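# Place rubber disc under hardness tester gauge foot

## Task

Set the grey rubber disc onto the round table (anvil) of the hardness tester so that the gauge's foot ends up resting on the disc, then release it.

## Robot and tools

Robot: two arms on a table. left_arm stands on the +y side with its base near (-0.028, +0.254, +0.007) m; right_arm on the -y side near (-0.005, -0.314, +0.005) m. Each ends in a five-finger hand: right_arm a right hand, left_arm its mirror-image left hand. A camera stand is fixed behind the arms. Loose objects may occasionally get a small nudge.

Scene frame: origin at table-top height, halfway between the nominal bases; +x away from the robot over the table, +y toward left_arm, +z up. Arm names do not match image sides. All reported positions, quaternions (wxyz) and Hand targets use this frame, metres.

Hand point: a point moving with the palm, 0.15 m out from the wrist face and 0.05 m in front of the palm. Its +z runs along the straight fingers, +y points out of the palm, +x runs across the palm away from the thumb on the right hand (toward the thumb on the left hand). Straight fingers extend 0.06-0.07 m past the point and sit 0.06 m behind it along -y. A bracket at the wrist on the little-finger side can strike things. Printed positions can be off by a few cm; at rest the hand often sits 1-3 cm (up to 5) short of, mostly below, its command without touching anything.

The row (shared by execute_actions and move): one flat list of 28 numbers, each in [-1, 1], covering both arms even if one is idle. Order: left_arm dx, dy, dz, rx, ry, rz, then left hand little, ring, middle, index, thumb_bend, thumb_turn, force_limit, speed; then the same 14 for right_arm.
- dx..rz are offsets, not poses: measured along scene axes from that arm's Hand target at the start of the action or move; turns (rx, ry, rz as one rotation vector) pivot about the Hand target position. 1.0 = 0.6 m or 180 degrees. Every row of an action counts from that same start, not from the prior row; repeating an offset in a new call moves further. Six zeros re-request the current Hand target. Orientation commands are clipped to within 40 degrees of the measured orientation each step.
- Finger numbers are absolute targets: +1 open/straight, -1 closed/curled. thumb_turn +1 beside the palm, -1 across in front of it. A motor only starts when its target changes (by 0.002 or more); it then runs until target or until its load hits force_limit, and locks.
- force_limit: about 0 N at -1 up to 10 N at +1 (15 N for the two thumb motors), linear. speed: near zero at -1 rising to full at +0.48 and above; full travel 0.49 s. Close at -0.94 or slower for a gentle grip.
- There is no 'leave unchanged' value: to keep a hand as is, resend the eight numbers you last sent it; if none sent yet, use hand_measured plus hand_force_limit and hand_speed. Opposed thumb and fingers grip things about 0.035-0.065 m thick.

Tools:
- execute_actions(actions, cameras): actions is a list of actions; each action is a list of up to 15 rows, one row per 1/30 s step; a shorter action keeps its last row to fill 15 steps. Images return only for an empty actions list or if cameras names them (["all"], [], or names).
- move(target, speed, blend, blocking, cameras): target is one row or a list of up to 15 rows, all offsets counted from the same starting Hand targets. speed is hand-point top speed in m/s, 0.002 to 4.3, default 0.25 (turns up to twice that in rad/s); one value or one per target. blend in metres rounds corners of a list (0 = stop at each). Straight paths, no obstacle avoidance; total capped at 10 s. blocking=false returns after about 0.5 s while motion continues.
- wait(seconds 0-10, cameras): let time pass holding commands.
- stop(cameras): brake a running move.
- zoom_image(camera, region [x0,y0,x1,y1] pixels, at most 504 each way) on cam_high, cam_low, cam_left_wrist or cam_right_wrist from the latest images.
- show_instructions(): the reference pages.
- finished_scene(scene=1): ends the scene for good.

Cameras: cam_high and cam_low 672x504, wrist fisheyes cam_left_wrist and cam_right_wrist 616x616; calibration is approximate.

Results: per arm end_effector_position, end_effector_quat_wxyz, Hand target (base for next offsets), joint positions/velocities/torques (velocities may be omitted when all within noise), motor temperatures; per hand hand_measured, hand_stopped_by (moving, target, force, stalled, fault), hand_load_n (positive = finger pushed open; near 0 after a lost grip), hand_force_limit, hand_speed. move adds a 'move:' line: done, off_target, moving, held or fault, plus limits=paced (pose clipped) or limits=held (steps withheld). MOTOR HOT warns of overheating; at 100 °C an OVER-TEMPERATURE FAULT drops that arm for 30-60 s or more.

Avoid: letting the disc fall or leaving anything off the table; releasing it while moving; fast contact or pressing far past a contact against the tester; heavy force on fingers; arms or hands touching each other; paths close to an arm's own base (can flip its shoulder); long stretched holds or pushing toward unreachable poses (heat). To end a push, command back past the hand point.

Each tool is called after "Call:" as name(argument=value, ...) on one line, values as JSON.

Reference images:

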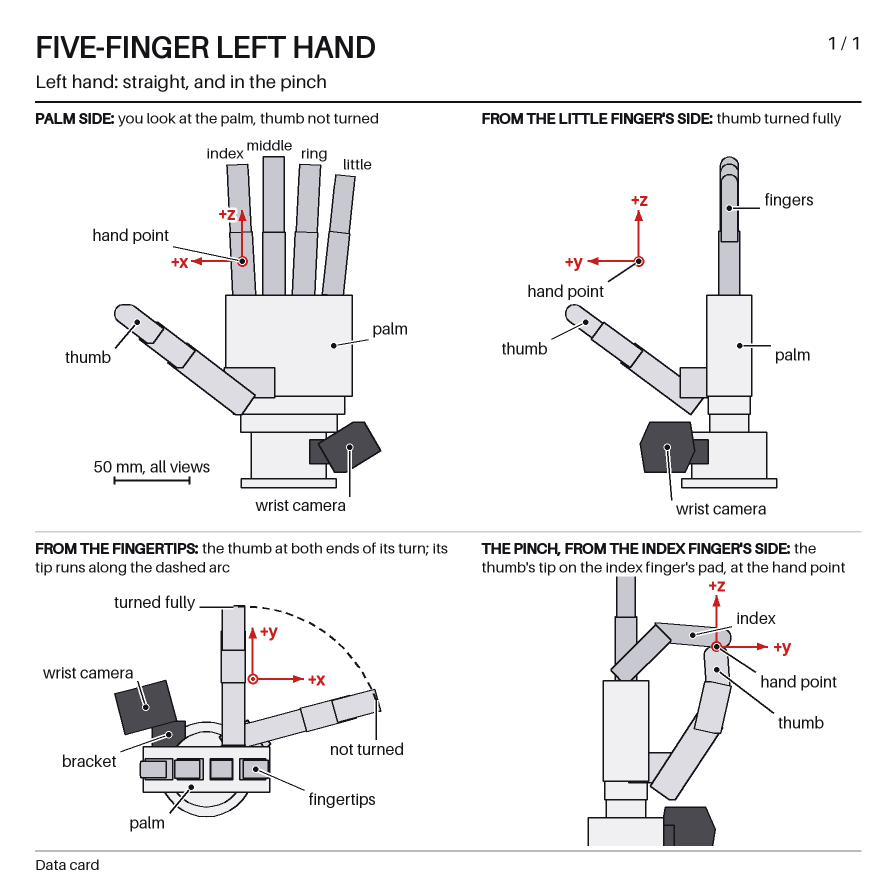

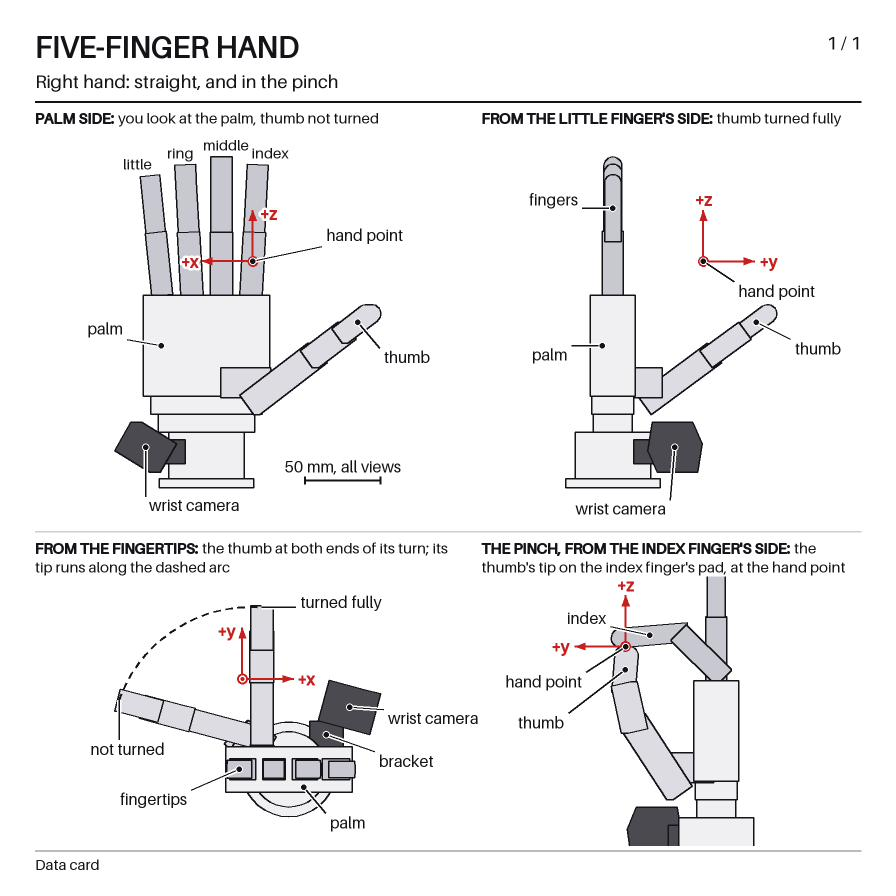

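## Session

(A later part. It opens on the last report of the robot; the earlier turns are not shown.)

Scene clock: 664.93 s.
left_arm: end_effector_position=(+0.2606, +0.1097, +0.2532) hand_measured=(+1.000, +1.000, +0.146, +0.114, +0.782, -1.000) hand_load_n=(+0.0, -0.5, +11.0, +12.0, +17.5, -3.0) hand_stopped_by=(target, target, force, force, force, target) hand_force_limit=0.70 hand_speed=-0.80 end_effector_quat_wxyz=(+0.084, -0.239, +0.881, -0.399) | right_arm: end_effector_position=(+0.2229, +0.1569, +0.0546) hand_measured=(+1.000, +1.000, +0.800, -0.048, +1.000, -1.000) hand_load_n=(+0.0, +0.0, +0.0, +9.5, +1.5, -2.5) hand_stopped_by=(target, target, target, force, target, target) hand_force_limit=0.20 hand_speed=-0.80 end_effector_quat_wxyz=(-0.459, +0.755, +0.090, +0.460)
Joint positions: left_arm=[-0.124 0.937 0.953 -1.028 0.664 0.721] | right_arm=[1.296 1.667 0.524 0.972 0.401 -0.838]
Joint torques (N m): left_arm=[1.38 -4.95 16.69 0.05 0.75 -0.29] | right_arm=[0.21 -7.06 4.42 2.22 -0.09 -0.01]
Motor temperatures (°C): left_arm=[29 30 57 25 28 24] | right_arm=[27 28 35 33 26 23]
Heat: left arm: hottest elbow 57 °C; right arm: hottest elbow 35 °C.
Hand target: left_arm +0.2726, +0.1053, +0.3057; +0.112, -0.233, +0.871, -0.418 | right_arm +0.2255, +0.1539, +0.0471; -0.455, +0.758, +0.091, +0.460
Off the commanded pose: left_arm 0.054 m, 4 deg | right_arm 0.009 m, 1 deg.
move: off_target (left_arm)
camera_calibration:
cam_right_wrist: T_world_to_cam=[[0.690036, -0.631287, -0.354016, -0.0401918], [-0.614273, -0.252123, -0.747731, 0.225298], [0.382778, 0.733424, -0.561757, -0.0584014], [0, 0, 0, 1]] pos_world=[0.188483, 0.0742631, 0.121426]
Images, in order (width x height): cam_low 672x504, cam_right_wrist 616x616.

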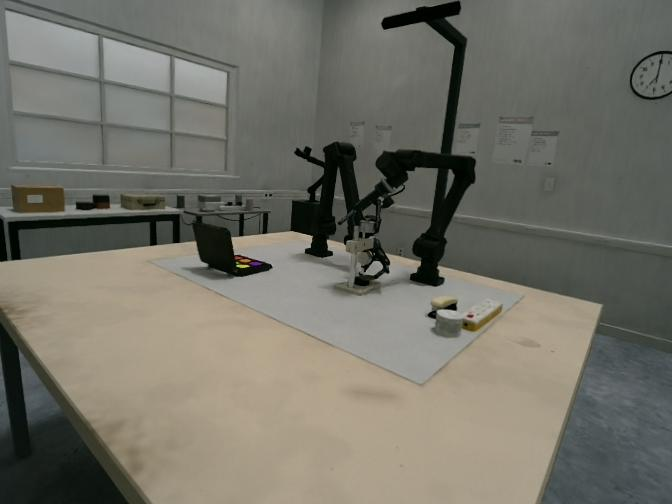

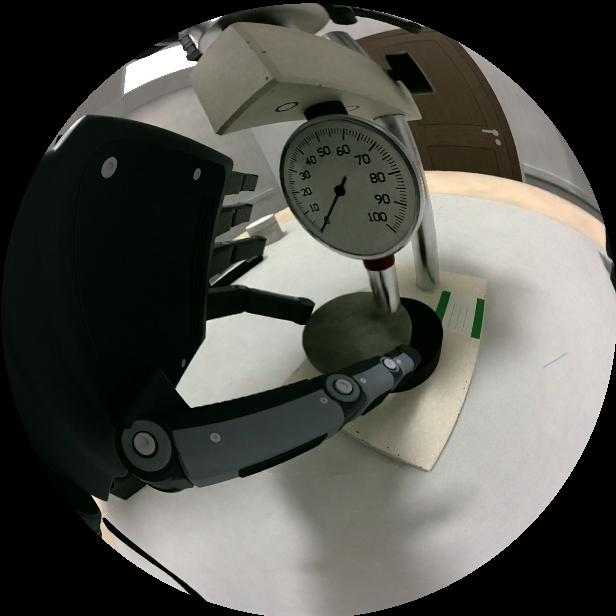

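Call:
move(target=[0,0,0,0,0,0, 1,1,-0.4,-0.4,0.5,-1, 0.7,-0.8, 0.0,-0.003,-0.012,0,0,0, 1,1,0.8,-0.35,1,-1, 0.2,-0.8], speed=0.04, cameras=["cam_low","cam_right_wrist"])

Call:
zoom_image(camera="cam_low", region=[345, 225, 395, 290])

Call:
zoom_image(camera="cam_right_wrist", region=[180, 80, 440, 400])

Scene clock: 670.47 s.
left_arm: end_effector_position=(+0.2606, +0.1097, +0.2532) hand_measured=(+1.000, +1.000, +0.146, +0.114, +0.782, -1.000) hand_load_n=(+0.0, +0.0, +11.5, +12.0, +17.5, -3.0) hand_stopped_by=(target, target, force, force, force, target) hand_force_limit=0.70 hand_speed=-0.80 end_effector_quat_wxyz=(+0.084, -0.239, +0.881, -0.399) | right_arm: end_effector_position=(+0.2237, +0.1588, +0.0547) hand_measured=(+1.000, +1.000, +0.800, -0.048, +1.000, -1.000) hand_load_n=(+0.0, +0.0, +0.0, +9.0, +1.5, -4.0) hand_stopped_by=(target, target, target, force, target, target) hand_force_limit=0.20 hand_speed=-0.80 end_effector_quat_wxyz=(-0.464, +0.750, +0.089, +0.463)
Joint positions: left_arm=[-0.124 0.937 0.953 -1.028 0.664 0.721] | right_arm=[1.296 1.684 0.524 1.007 0.401 -0.843]
Joint torques (N m): left_arm=[1.26 -4.95 16.68 0.05 0.75 -0.29] | right_arm=[0.15 -6.65 3.79 2 -0.13 0.06]
Motor temperatures (°C): left_arm=[29 30 57 25 28 24] | right_arm=[27 28 34 33 26 23]
Heat: left arm: hottest elbow 57 °C; right arm: hottest elbow 34 °C.
Hand target: left_arm +0.2726, +0.1053, +0.3057; +0.112, -0.233, +0.871, -0.418 | right_arm +0.2255, +0.1522, +0.0400; -0.455, +0.758, +0.090, +0.460
Off the commanded pose: left_arm 0.054 m, 4 deg | right_arm 0.016 m, 2 deg.
move: off_target (left_arm, right_arm)
camera_calibration:
cam_right_wrist: T_world_to_cam=[[0.693711, -0.625518, -0.357061, -0.0410549], [-0.607324, -0.2415, -0.756859, 0.223719], [0.387198, 0.741893, -0.547423, -0.063166], [0, 0, 0, 1]] pos_world=[0.188808, 0.0752101, 0.120086]
Images, in order (width x height): cam_low 672x504, cam_right_wrist 616x616.

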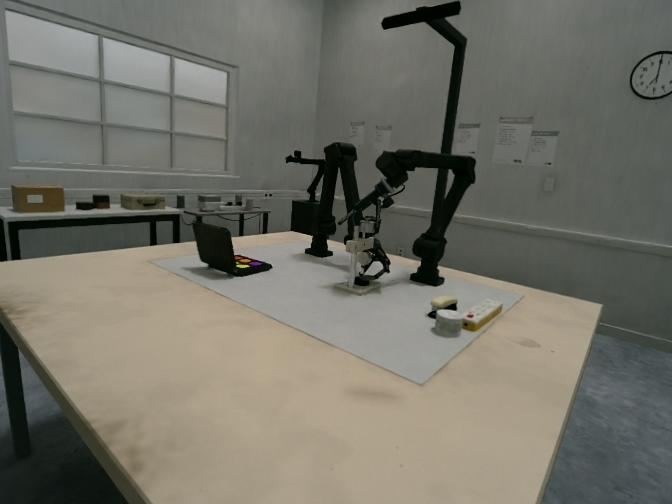

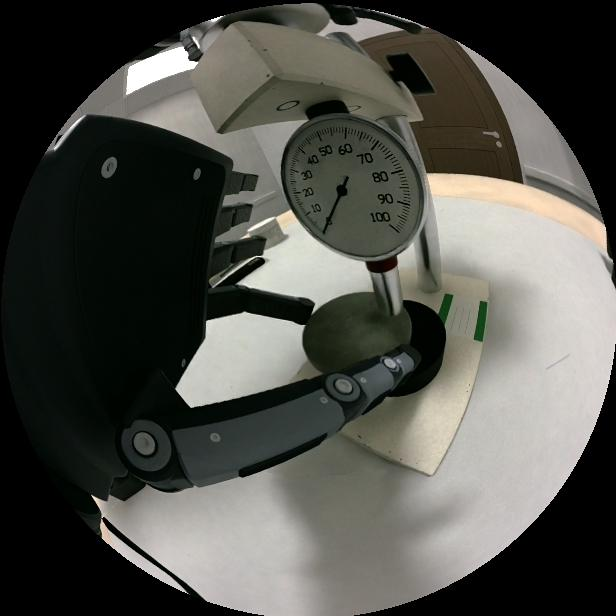

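Scaled by 7.754 from the camera's 672x504 image, which has a finer 960x720 frame.

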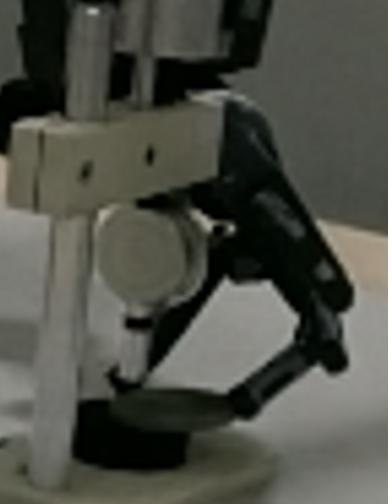

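Scaled by 1.575 from the camera's 616x616 image, which has a finer 880x880 frame.

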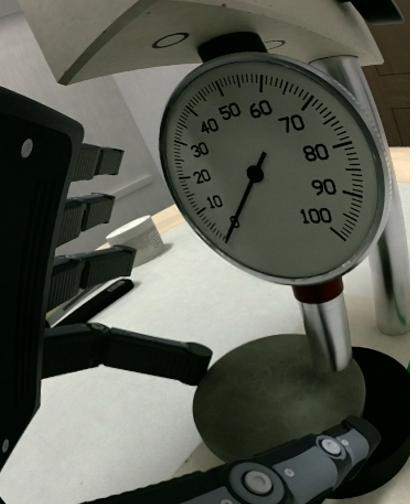

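Call:
move(target=[[0,0,0,0,0,0, 1,1,-0.4,-0.4,0.5,-1, 0.7,-0.8, 0.0,0.011,0.02,0,0,0, 1,1,0.8,0.2,1,-1, 0.2,-0.8],[0,0,0,0,0,0, 1,1,-0.4,-0.4,0.5,-1, 0.7,-0.8, -0.005,0.0147,0.02,-0.0113,-0.0851,-0.0059, 1,1,0.8,0.2,1,-1, 0.2,-0.8]], speed=0.04, cameras=["cam_low","cam_right_wrist"])

Call:
zoom_image(camera="cam_low", region=[345, 225, 395, 290])

Call:
zoom_image(camera="cam_right_wrist", region=[180, 80, 440, 400])

Scene clock: 711.87 s.
left_arm: end_effector_position=(+0.2606, +0.1097, +0.2532) hand_measured=(+1.000, +1.000, +0.146, +0.114, +0.782, -1.000) hand_load_n=(+0.0, +0.0, +11.0, +12.0, +17.5, -3.0) hand_stopped_by=(target, target, force, force, force, target) hand_force_limit=0.70 hand_speed=-0.80 end_effector_quat_wxyz=(+0.084, -0.239, +0.881, -0.399) | right_arm: end_effector_position=(+0.2252, +0.1552, +0.0533) hand_measured=(+1.000, +1.000, +0.800, +0.200, +1.000, -1.000) hand_load_n=(+0.0, +0.0, +0.0, +0.0, -0.5, +0.0) hand_stopped_by=(target, target, target, target, target, target) hand_force_limit=0.20 hand_speed=-0.80 end_effector_quat_wxyz=(-0.419, +0.702, +0.148, +0.557)
Joint positions: left_arm=[-0.124 0.937 0.953 -1.028 0.664 0.721] | right_arm=[1.356 1.833 0.524 1.276 0.516 -1.117]
Joint torques (N m): left_arm=[1.32 -4.95 16.69 0.05 0.75 -0.29] | right_arm=[1.49 -7.88 4.45 2.19 0.18 -0.08]
Motor temperatures (°C): left_arm=[29 29 58 25 28 24] | right_arm=[27 28 33 32 26 23]
Heat: left arm: hottest elbow 58 °C; right arm: hottest elbow 33 °C.
Hand target: left_arm +0.2726, +0.1053, +0.3057; +0.112, -0.233, +0.871, -0.418 | right_arm +0.2225, +0.1610, +0.0519; -0.421, +0.698, +0.151, +0.559
Off the commanded pose: left_arm 0.054 m, 4 deg | right_arm 0.006 m, 1 deg.
move: off_target (left_arm)
camera_calibration:
cam_right_wrist: T_world_to_cam=[[0.735119, -0.663491, -0.13921, -0.059879], [-0.412977, -0.275421, -0.868097, 0.190101], [0.537634, 0.695646, -0.476474, -0.0923642], [0, 0, 0, 1]] pos_world=[0.172184, 0.0768814, 0.112681]
Images, in order (width x height): cam_low 672x504, cam_right_wrist 616x616.

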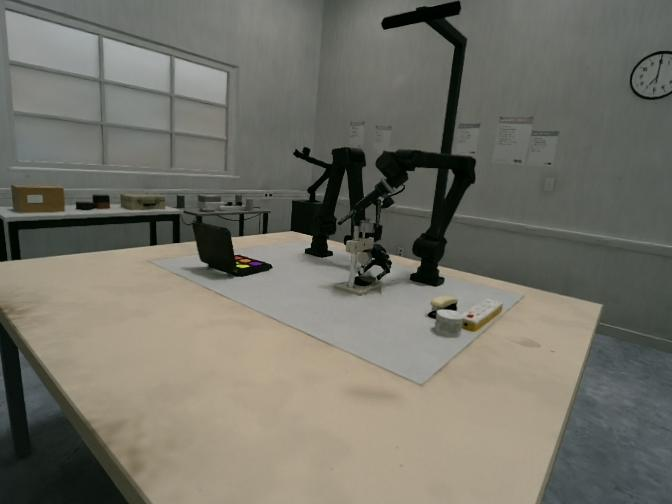

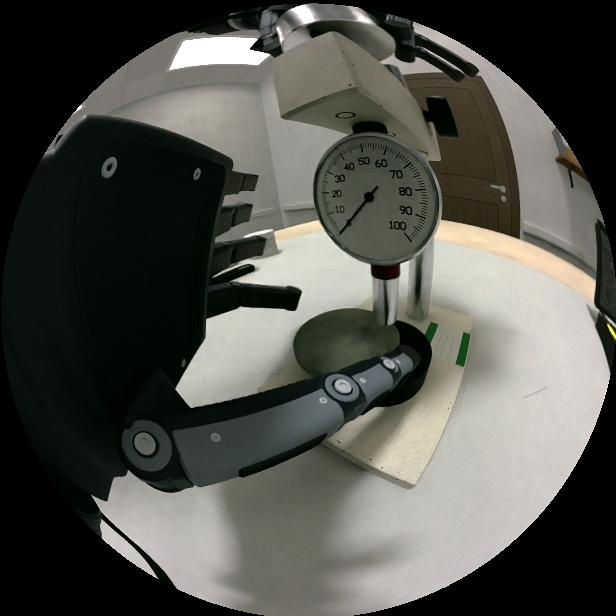

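Scaled by 7.754 from the camera's 672x504 image, which has a finer 960x720 frame.

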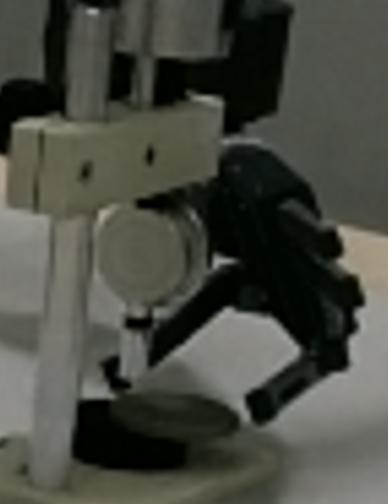

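Scaled by 1.575 from the camera's 616x616 image, which has a finer 880x880 frame.

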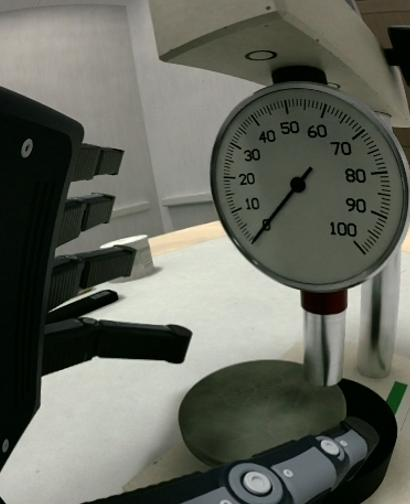

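Call:
zoom_image(camera="cam_low", region=[350, 255, 390, 290])

Call:
zoom_image(camera="cam_right_wrist", region=[280, 260, 440, 400])

Scaled by 12.600 from the camera's 672x504 image, which has a finer 960x720 frame.

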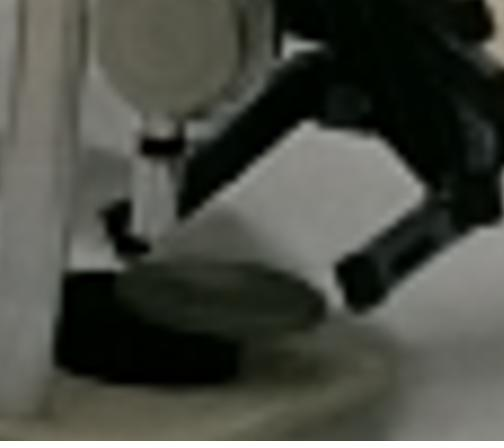

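Scaled by 3.150 from the camera's 616x616 image, which has a finer 880x880 frame.

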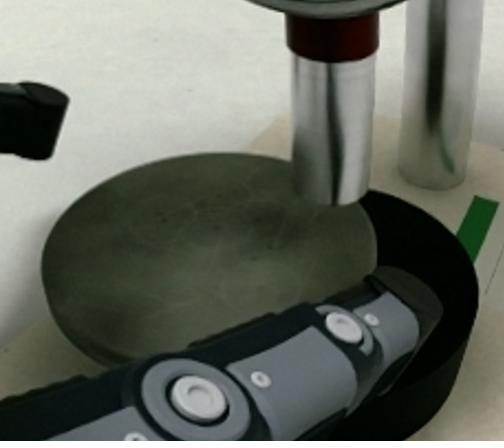

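Call:
move(target=[[0,0,0,0,0,0, 1,1,-0.4,-0.4,0.5,-1, 0.7,-0.8, 0.0,0.0,-0.012,0,0,0, 1,1,0.8,0.2,1,-1, 0.2,-0.8],[0,0,0,0,0,0, 1,1,-0.4,-0.4,0.5,-1, 0.7,-0.8, 0.0,0.0,-0.012,0,0,0, 1,1,0.8,-0.36,1,-1, 0.0,-0.8]], speed=0.04, cameras=["cam_low","cam_right_wrist"])

Call:
zoom_image(camera="cam_low", region=[350, 255, 390, 290])

Call:
zoom_image(camera="cam_right_wrist", region=[280, 260, 440, 400])

Scene clock: 733.23 s.
left_arm: end_effector_position=(+0.2606, +0.1097, +0.2532) hand_measured=(+1.000, +1.000, +0.146, +0.114, +0.782, -1.000) hand_load_n=(+0.0, +0.0, +11.0, +12.0, +17.5, -3.0) hand_stopped_by=(target, target, force, force, force, target) hand_force_limit=0.70 hand_speed=-0.80 end_effector_quat_wxyz=(+0.084, -0.239, +0.881, -0.399) | right_arm: end_effector_position=(+0.2257, +0.1545, +0.0488) hand_measured=(+1.000, +1.000, +0.800, -0.036, +1.000, -1.000) hand_load_n=(+0.0, +0.0, +0.0, +8.5, +1.0, -2.5) hand_stopped_by=(target, target, target, force, target, target) hand_force_limit=0.00 hand_speed=-0.80 end_effector_quat_wxyz=(-0.418, +0.699, +0.150, +0.560)
Joint positions: left_arm=[-0.124 0.937 0.953 -1.028 0.664 0.721] | right_arm=[1.356 1.856 0.524 1.305 0.517 -1.127]
Joint torques (N m): left_arm=[1.38 -4.95 16.66 0.05 0.76 -0.29] | right_arm=[1.49 -7.71 4.42 2.06 0.12 0.02]
Motor temperatures (°C): left_arm=[29 29 59 25 28 24] | right_arm=[27 28 33 32 26 23]
Heat: left arm: hottest elbow 59 °C; right arm: hottest elbow 33 °C.
Hand target: left_arm +0.2726, +0.1053, +0.3057; +0.112, -0.233, +0.871, -0.418 | right_arm +0.2226, +0.1609, +0.0446; -0.421, +0.698, +0.151, +0.559
Off the commanded pose: left_arm 0.054 m, 4 deg | right_arm 0.008 m, 0 deg.
move: off_target (left_arm)
camera_calibration:
cam_right_wrist: T_world_to_cam=[[0.735635, -0.66425, -0.132716, -0.0616379], [-0.405808, -0.275294, -0.871512, 0.184788], [0.542366, 0.694972, -0.472074, -0.0954726], [0, 0, 0, 1]] pos_world=[0.172113, 0.0762788, 0.107795]
Images, in order (width x height): cam_low 672x504, cam_right_wrist 616x616.

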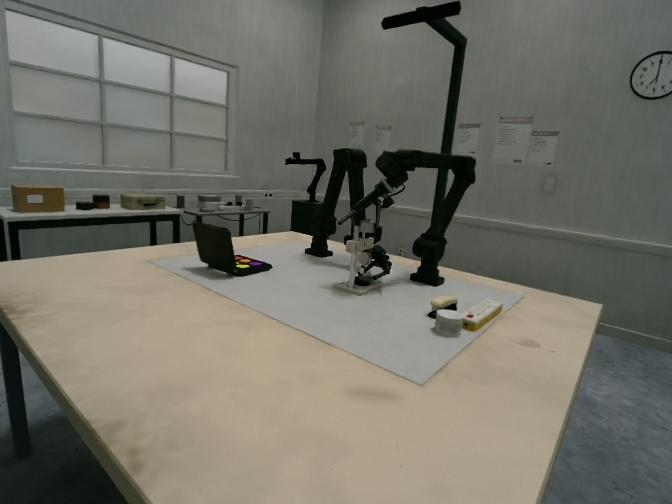

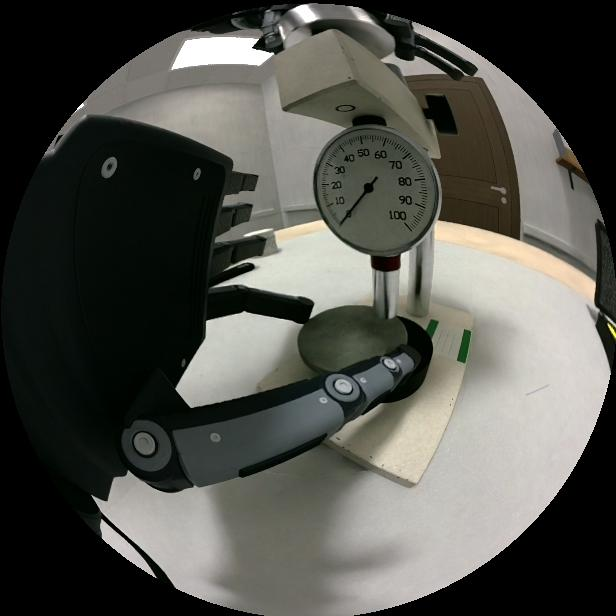

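Scaled by 12.600 from the camera's 672x504 image, which has a finer 960x720 frame.

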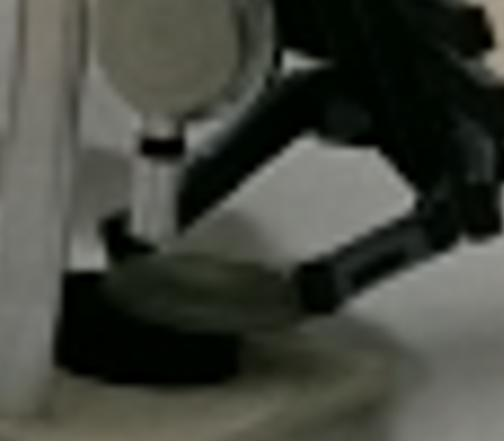

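Scaled by 3.150 from the camera's 616x616 image, which has a finer 880x880 frame.

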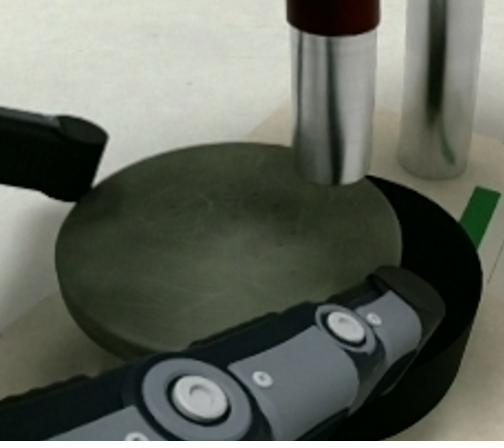

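Call:
move(target=[0,0,0,0,0,0, 1,1,-0.4,-0.4,0.5,-1, 0.7,-0.8, 0.034,-0.0257,0.009,0,0,0, 1,1,0.8,-0.36,1,-1, 0.0,-0.8], speed=0.04, cameras=["cam_low","cam_right_wrist"])

Call:
zoom_image(camera="cam_low", region=[350, 255, 390, 290])

Call:
zoom_image(camera="cam_right_wrist", region=[280, 260, 440, 400])

Scene clock: 745.00 s.
left_arm: end_effector_position=(+0.2606, +0.1097, +0.2532) hand_measured=(+1.000, +1.000, +0.146, +0.114, +0.782, -1.000) hand_load_n=(+0.0, +0.0, +11.5, +12.0, +18.0, -3.0) hand_stopped_by=(target, target, force, force, force, target) hand_force_limit=0.70 hand_speed=-0.80 end_effector_quat_wxyz=(+0.084, -0.239, +0.881, -0.399) | right_arm: end_effector_position=(+0.2378, +0.1518, +0.0491) hand_measured=(+1.000, +1.000, +0.800, -0.036, +1.000, -1.000) hand_load_n=(+0.0, +0.0, +0.0, +8.5, +1.0, -2.5) hand_stopped_by=(target, target, target, force, target, target) hand_force_limit=0.00 hand_speed=-0.80 end_effector_quat_wxyz=(-0.423, +0.698, +0.155, +0.556)
Joint positions: left_arm=[-0.124 0.937 0.953 -1.028 0.664 0.721] | right_arm=[1.313 1.853 0.518 1.309 0.456 -1.127]
Joint torques (N m): left_arm=[1.32 -4.95 16.68 0.05 0.75 -0.29] | right_arm=[-0.21 -9.52 2.52 1.98 -0.07 0]
Motor temperatures (°C): left_arm=[29 29 59 25 28 24] | right_arm=[27 28 33 32 26 23]
Heat: left arm: hottest elbow 59 °C; right arm: hottest elbow 33 °C.
Hand target: left_arm +0.2726, +0.1053, +0.3057; +0.112, -0.233, +0.871, -0.418 | right_arm +0.2429, +0.1456, +0.0502; -0.421, +0.698, +0.151, +0.559
Off the commanded pose: left_arm 0.054 m, 4 deg | right_arm 0.008 m, 1 deg.
move: off_target (left_arm)
camera_calibration:
cam_right_wrist: T_world_to_cam=[[0.747568, -0.650498, -0.134145, -0.0771139], [-0.401698, -0.281966, -0.871283, 0.189202], [0.528943, 0.705229, -0.472092, -0.0983032], [0, 0, 0, 1]] pos_world=[0.185647, 0.0725123, 0.108096]
Images, in order (width x height): cam_low 672x504, cam_right_wrist 616x616.

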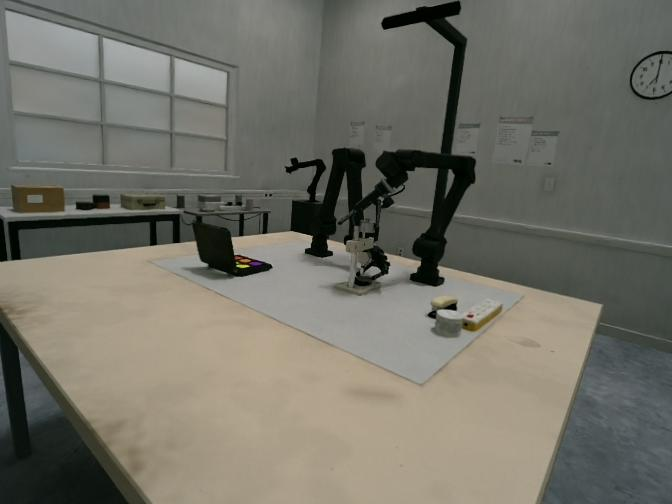

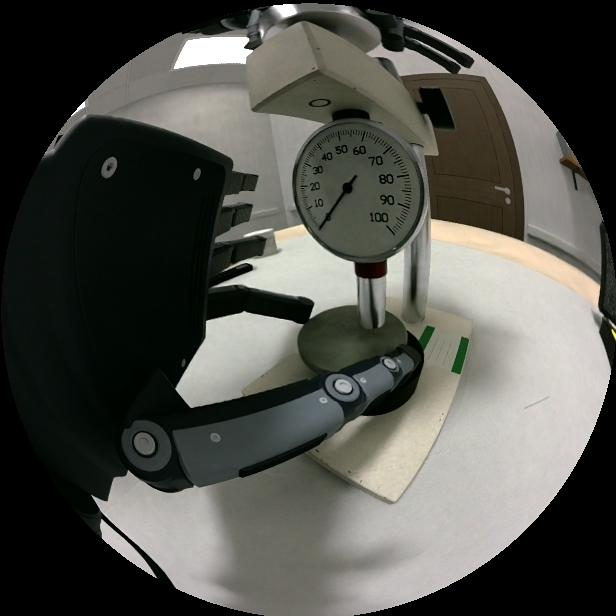

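Scaled by 12.600 from the camera's 672x504 image, which has a finer 960x720 frame.

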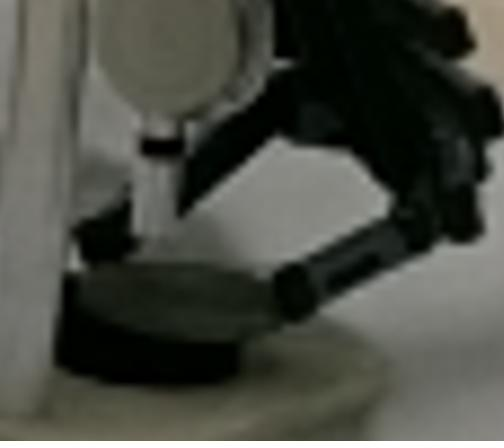

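Scaled by 3.150 from the camera's 616x616 image, which has a finer 880x880 frame.

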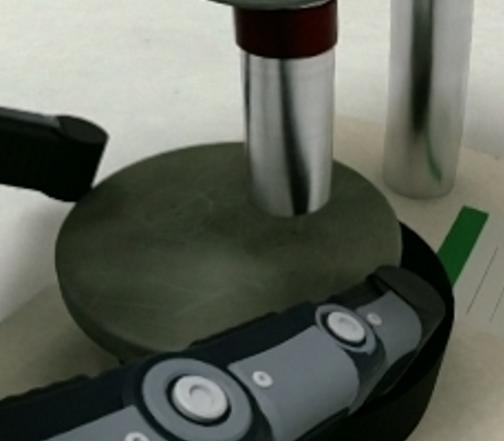

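Call:
execute_actions(actions=[], cameras=["cam_low","cam_right_wrist"])

Call:
zoom_image(camera="cam_low", region=[345, 225, 405, 295])

Scene clock: 753.93 s.
left_arm: end_effector_position=(+0.2606, +0.1097, +0.2532) hand_measured=(+1.000, +1.000, +0.146, +0.114, +0.782, -1.000) hand_load_n=(+0.0, +0.0, +11.0, +11.5, +17.5, -3.0) hand_stopped_by=(target, target, force, force, force, target) hand_force_limit=0.70 hand_speed=-0.80 end_effector_quat_wxyz=(+0.084, -0.239, +0.881, -0.399) | right_arm: end_effector_position=(+0.2378, +0.1518, +0.0491) hand_measured=(+1.000, +1.000, +0.800, -0.036, +1.000, -1.000) hand_load_n=(+0.0, +0.0, -0.5, +8.5, +1.0, -3.0) hand_stopped_by=(target, target, target, force, target, target) hand_force_limit=0.00 hand_speed=-0.80 end_effector_quat_wxyz=(-0.423, +0.698, +0.155, +0.556)
Joint positions: left_arm=[-0.124 0.937 0.953 -1.028 0.664 0.721] | right_arm=[1.313 1.853 0.518 1.309 0.456 -1.127]
Joint velocities: within noise
Joint torques (N m): left_arm=[1.32 -4.95 16.66 0.05 0.75 -0.3] | right_arm=[-0.21 -9.52 2.52 1.98 -0.07 -0.01]
Motor temperatures (°C): left_arm=[29 29 59 25 28 24] | right_arm=[27 28 33 32 26 23]
Heat: left arm: hottest elbow 59 °C; right arm: hottest elbow 33 °C.
Hand target: left_arm +0.2726, +0.1053, +0.3057; +0.112, -0.233, +0.871, -0.418 | right_arm +0.2429, +0.1456, +0.0502; -0.421, +0.698, +0.151, +0.559
Off the commanded pose: left_arm 0.054 m, 4 deg | right_arm 0.008 m, 1 deg.
camera_calibration:
cam_right_wrist: T_world_to_cam=[[0.747568, -0.650498, -0.134145, -0.0771139], [-0.401698, -0.281966, -0.871283, 0.189202], [0.528943, 0.705229, -0.472092, -0.0983032], [0, 0, 0, 1]] pos_world=[0.185647, 0.0725123, 0.108096]
Images, in order (width x height): cam_low 672x504, cam_right_wrist 616x616.

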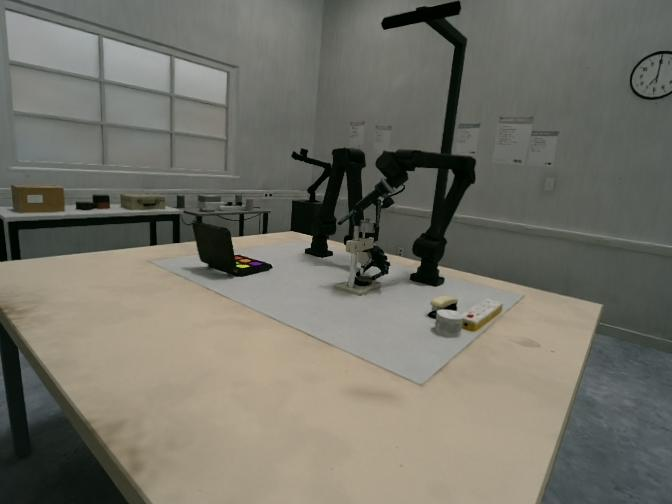

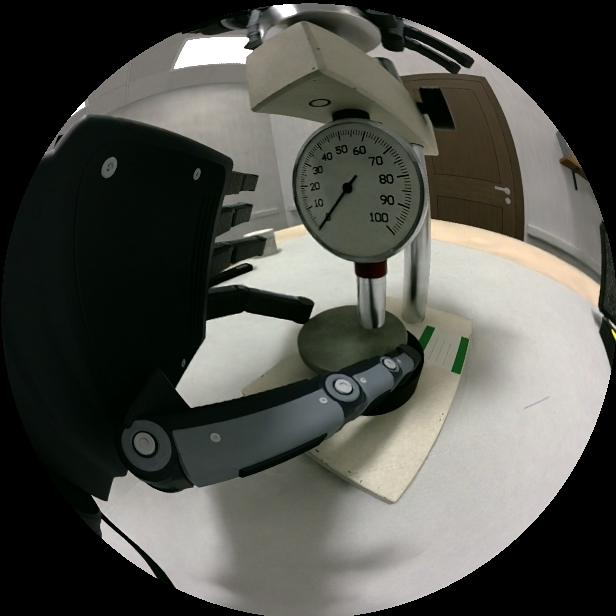

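Scaled by 7.200 from the camera's 672x504 image, which has a finer 960x720 frame.

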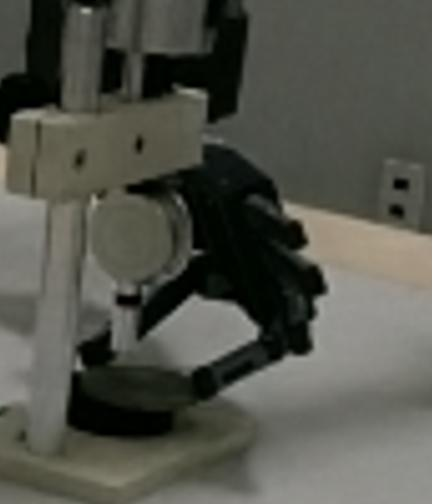

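Call:
move(target=[[0,0,0,0,0,0,1,1,-0.4,-0.4,0.5,-1,0.7,-0.8,0.01,-0.02,0,0,0,0,1,1,0.8,-0.36,1,-1,0.0,-0.8]], speed=0.04, cameras=["cam_low","cam_right_wrist"])

Call:
zoom_image(camera="cam_low", region=[345, 225, 405, 295])

Call:
zoom_image(camera="cam_right_wrist", region=[250, 240, 480, 440])

Scene clock: 758.53 s.
left_arm: end_effector_position=(+0.2606, +0.1097, +0.2532) hand_measured=(+1.000, +1.000, +0.146, +0.114, +0.782, -1.000) hand_load_n=(+0.0, +0.0, +11.0, +12.0, +18.0, -3.0) hand_stopped_by=(target, target, force, force, force, target) hand_force_limit=0.70 hand_speed=-0.80 end_effector_quat_wxyz=(+0.084, -0.239, +0.881, -0.399) | right_arm: end_effector_position=(+0.2439, +0.1403, +0.0490) hand_measured=(+1.000, +1.000, +0.800, -0.036, +1.000, -1.000) hand_load_n=(+0.0, +0.0, +0.0, +8.5, +1.5, -2.5) hand_stopped_by=(target, target, target, force, target, target) hand_force_limit=0.00 hand_speed=-0.80 end_effector_quat_wxyz=(-0.424, +0.698, +0.156, +0.555)
Joint positions: left_arm=[-0.124 0.937 0.953 -1.028 0.664 0.721] | right_arm=[1.287 1.844 0.491 1.327 0.43 -1.127]
Joint torques (N m): left_arm=[1.32 -4.89 16.68 0.05 0.75 -0.29] | right_arm=[-0.26 -9.29 2.33 1.96 -0.03 -0.01]
Motor temperatures (°C): left_arm=[29 29 60 25 28 24] | right_arm=[27 28 32 32 26 23]
Heat: left arm: hottest elbow 60 °C; right arm: hottest elbow 32 °C.
Hand target: left_arm +0.2726, +0.1053, +0.3057; +0.112, -0.233, +0.871, -0.418 | right_arm +0.2489, +0.1335, +0.0501; -0.421, +0.698, +0.151, +0.559
Off the commanded pose: left_arm 0.054 m, 4 deg | right_arm 0.008 m, 1 deg.
move: off_target (left_arm)
camera_calibration:
cam_right_wrist: T_world_to_cam=[[0.747929, -0.649946, -0.134806, -0.0893487], [-0.402092, -0.28204, -0.871077, 0.188304], [0.528132, 0.705708, -0.472284, -0.0933485], [0, 0, 0, 1]] pos_world=[0.191842, 0.0609142, 0.107895]
Images, in order (width x height): cam_low 672x504, cam_right_wrist 616x616.

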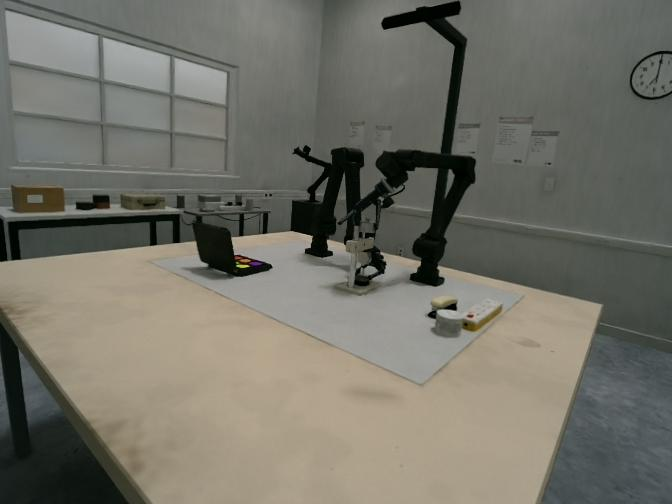

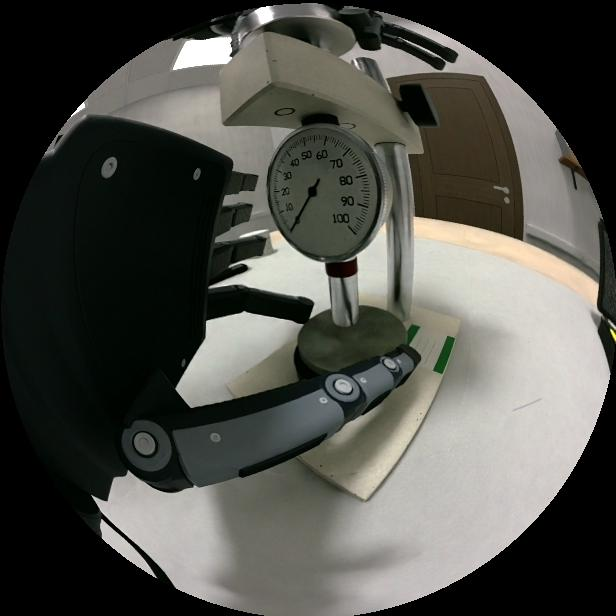

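Scaled by 7.200 from the camera's 672x504 image, which has a finer 960x720 frame.

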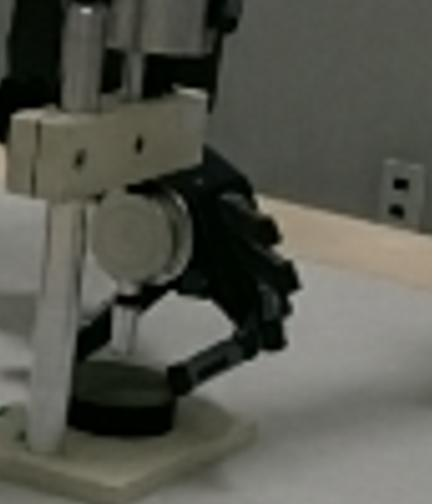

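Scaled by 2.191 from the camera's 616x616 image, which has a finer 880x880 frame.

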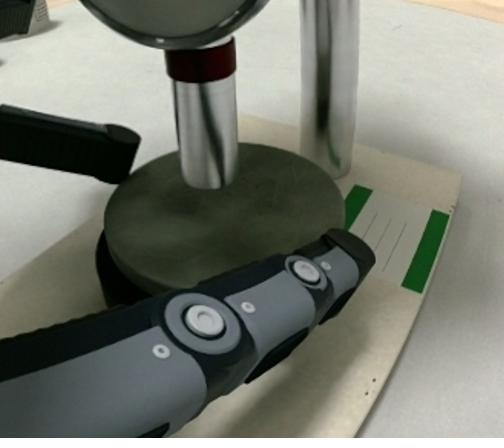

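Call:
move(target=[[0,0,0,0,0,0,1,1,-0.4,-0.4,0.5,-1,0.7,-0.8,0.00,0.002,-0.01,0,0,0,1,1,0.8,-0.36,1,-1,0.0,-0.8]], speed=0.03, cameras=["cam_low","cam_right_wrist"])

Call:
zoom_image(camera="cam_low", region=[350, 255, 390, 290])

Call:
zoom_image(camera="cam_right_wrist", region=[250, 240, 480, 440])

Scene clock: 771.97 s.
left_arm: end_effector_position=(+0.2606, +0.1097, +0.2532) hand_measured=(+1.000, +1.000, +0.146, +0.114, +0.782, -1.000) hand_load_n=(+0.0, +0.0, +11.5, +11.5, +18.0, -3.0) hand_stopped_by=(target, target, force, force, force, target) hand_force_limit=0.70 hand_speed=-0.80 end_effector_quat_wxyz=(+0.084, -0.239, +0.881, -0.399) | right_arm: end_effector_position=(+0.2455, +0.1399, +0.0503) hand_measured=(+1.000, +1.000, +0.800, -0.036, +1.000, -1.000) hand_load_n=(+0.0, +0.0, +0.0, +8.5, +1.5, -2.0) hand_stopped_by=(target, target, target, force, target, target) hand_force_limit=0.00 hand_speed=-0.80 end_effector_quat_wxyz=(-0.426, +0.696, +0.153, +0.558)
Joint positions: left_arm=[-0.124 0.937 0.953 -1.028 0.664 0.721] | right_arm=[1.284 1.848 0.491 1.34 0.429 -1.127]
Joint torques (N m): left_arm=[1.32 -4.95 16.68 0.05 0.75 -0.29] | right_arm=[0.15 -7.77 2.7 2.24 0.01 -0.01]
Motor temperatures (°C): left_arm=[29 29 60 25 28 24] | right_arm=[27 28 32 32 26 23]
Heat: left arm: hottest elbow 60 °C; right arm: hottest elbow 32 °C.
Hand target: left_arm +0.2726, +0.1053, +0.3057; +0.112, -0.233, +0.871, -0.418 | right_arm +0.2490, +0.1347, +0.0441; -0.421, +0.698, +0.151, +0.559
Off the commanded pose: left_arm 0.054 m, 4 deg | right_arm 0.009 m, 1 deg.
move: off_target (left_arm)
camera_calibration:
cam_right_wrist: T_world_to_cam=[[0.746262, -0.651034, -0.138737, -0.0898287], [-0.400857, -0.273137, -0.874477, 0.188574], [0.53142, 0.708203, -0.464803, -0.0949029], [0, 0, 0, 1]] pos_world=[0.19306, 0.0602354, 0.108329]
Images, in order (width x height): cam_low 672x504, cam_right_wrist 616x616.

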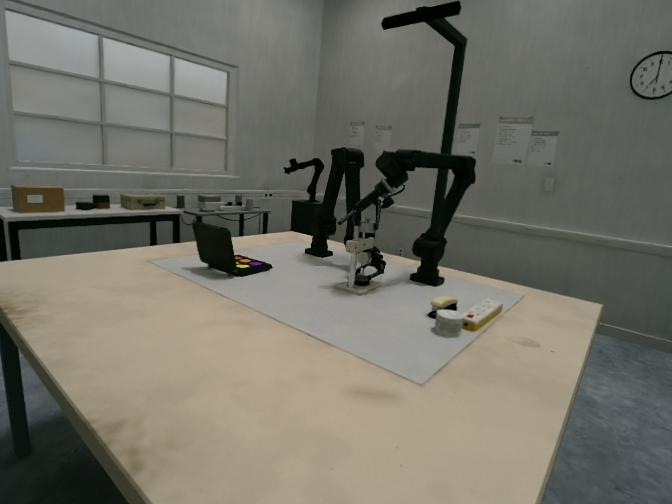

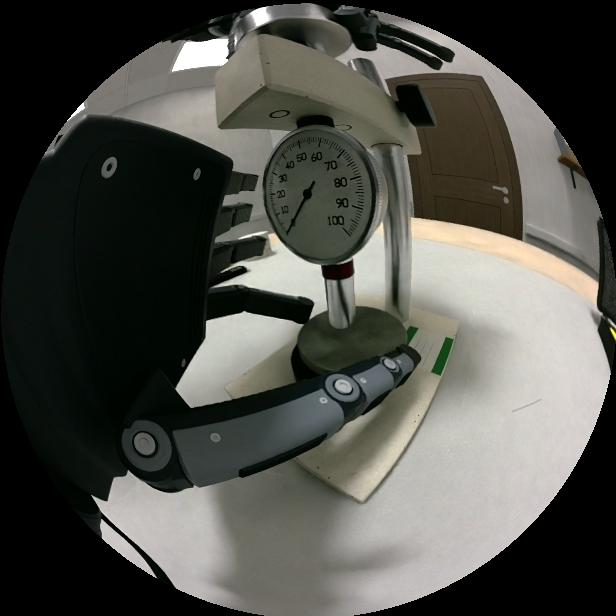

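Scaled by 12.600 from the camera's 672x504 image, which has a finer 960x720 frame.

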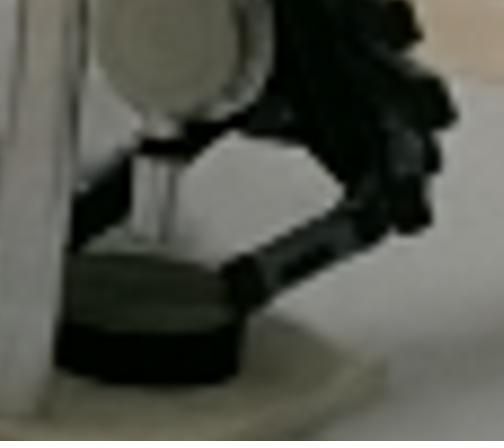

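Scaled by 2.191 from the camera's 616x616 image, which has a finer 880x880 frame.

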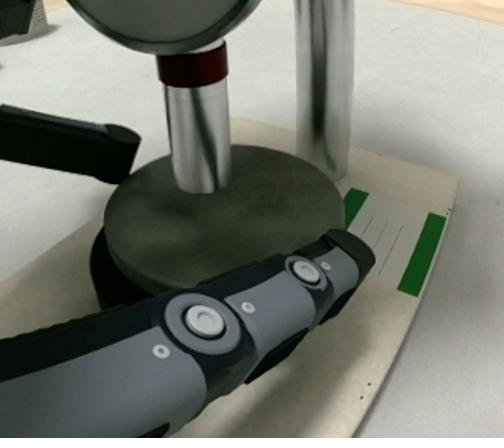

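Call:
move(target=[[0,0,0,0,0,0,1,1,-0.4,-0.4,0.5,-1,0.7,-0.8,0,0,0,0,0,0,1,1,0.8,0.1,1,-1,0.0,-0.7]], speed=0.03, cameras=["cam_low","cam_right_wrist"])

Call:
zoom_image(camera="cam_low", region=[350, 255, 390, 290])

Call:
zoom_image(camera="cam_right_wrist", region=[250, 240, 480, 440])

Scene clock: 777.23 s.
left_arm: end_effector_position=(+0.2606, +0.1097, +0.2532) hand_measured=(+1.000, +1.000, +0.146, +0.114, +0.782, -1.000) hand_load_n=(+0.0, -0.5, +11.0, +12.0, +17.5, -3.0) hand_stopped_by=(target, target, force, force, force, target) hand_force_limit=0.70 hand_speed=-0.80 end_effector_quat_wxyz=(+0.084, -0.239, +0.881, -0.399) | right_arm: end_effector_position=(+0.2455, +0.1400, +0.0506) hand_measured=(+1.000, +1.000, +0.800, +0.100, +1.000, -1.000) hand_load_n=(+0.0, +0.0, +0.0, +0.0, +0.5, +0.5) hand_stopped_by=(target, target, target, target, target, target) hand_force_limit=0.00 hand_speed=-0.70 end_effector_quat_wxyz=(-0.426, +0.696, +0.152, +0.558)
Joint positions: left_arm=[-0.124 0.937 0.953 -1.028 0.664 0.721] | right_arm=[1.284 1.848 0.491 1.341 0.429 -1.127]
Joint torques (N m): left_arm=[1.38 -4.89 16.68 0.03 0.75 -0.29] | right_arm=[0.09 -7.77 2.7 2.22 0.01 -0.01]
Motor temperatures (°C): left_arm=[29 29 60 25 28 24] | right_arm=[27 28 32 32 26 23]
Heat: left arm: hottest elbow 60 °C; right arm: hottest elbow 32 °C.
Hand target: left_arm +0.2726, +0.1053, +0.3057; +0.112, -0.233, +0.871, -0.418 | right_arm +0.2490, +0.1347, +0.0441; -0.421, +0.698, +0.151, +0.559
Off the commanded pose: left_arm 0.054 m, 4 deg | right_arm 0.009 m, 1 deg.
move: off_target (left_arm)
camera_calibration:
cam_right_wrist: T_world_to_cam=[[0.746347, -0.650814, -0.139309, -0.0897522], [-0.40046, -0.27194, -0.875032, 0.188754], [0.531599, 0.708865, -0.463586, -0.0949712], [0, 0, 0, 1]] pos_world=[0.193061, 0.0602395, 0.108635]
Images, in order (width x height): cam_low 672x504, cam_right_wrist 616x616.

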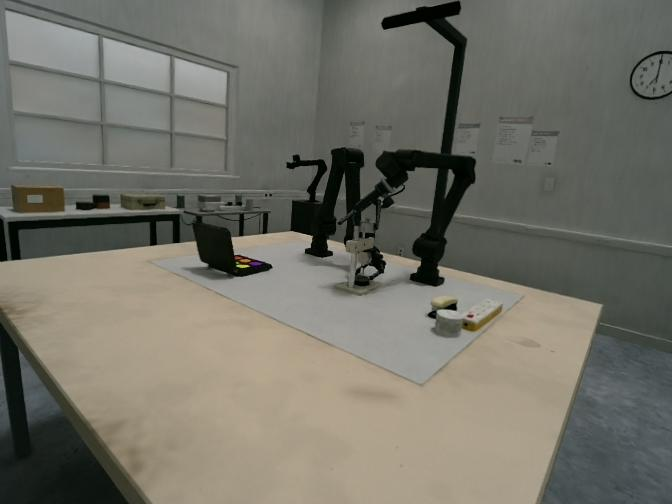

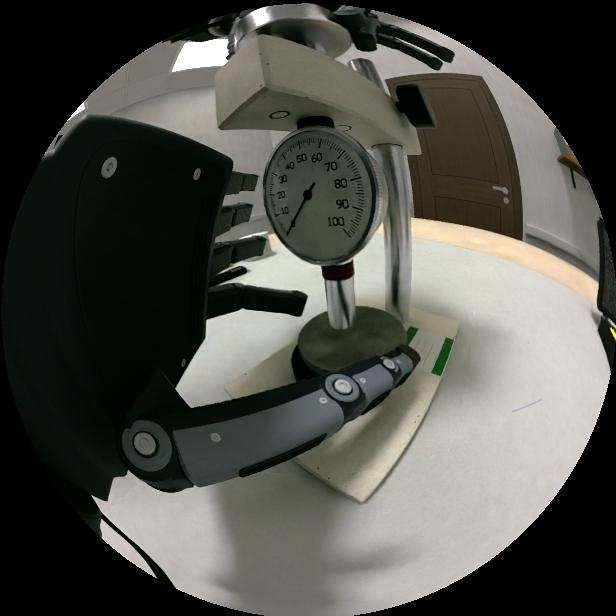

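Scaled by 12.600 from the camera's 672x504 image, which has a finer 960x720 frame.

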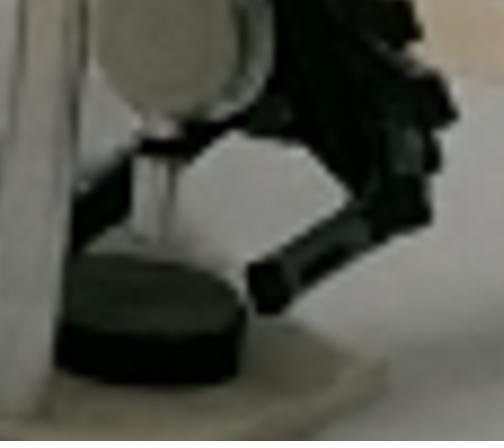

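Scaled by 2.191 from the camera's 616x616 image, which has a finer 880x880 frame.

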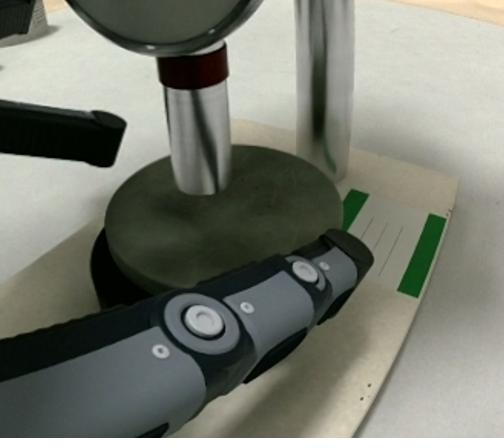

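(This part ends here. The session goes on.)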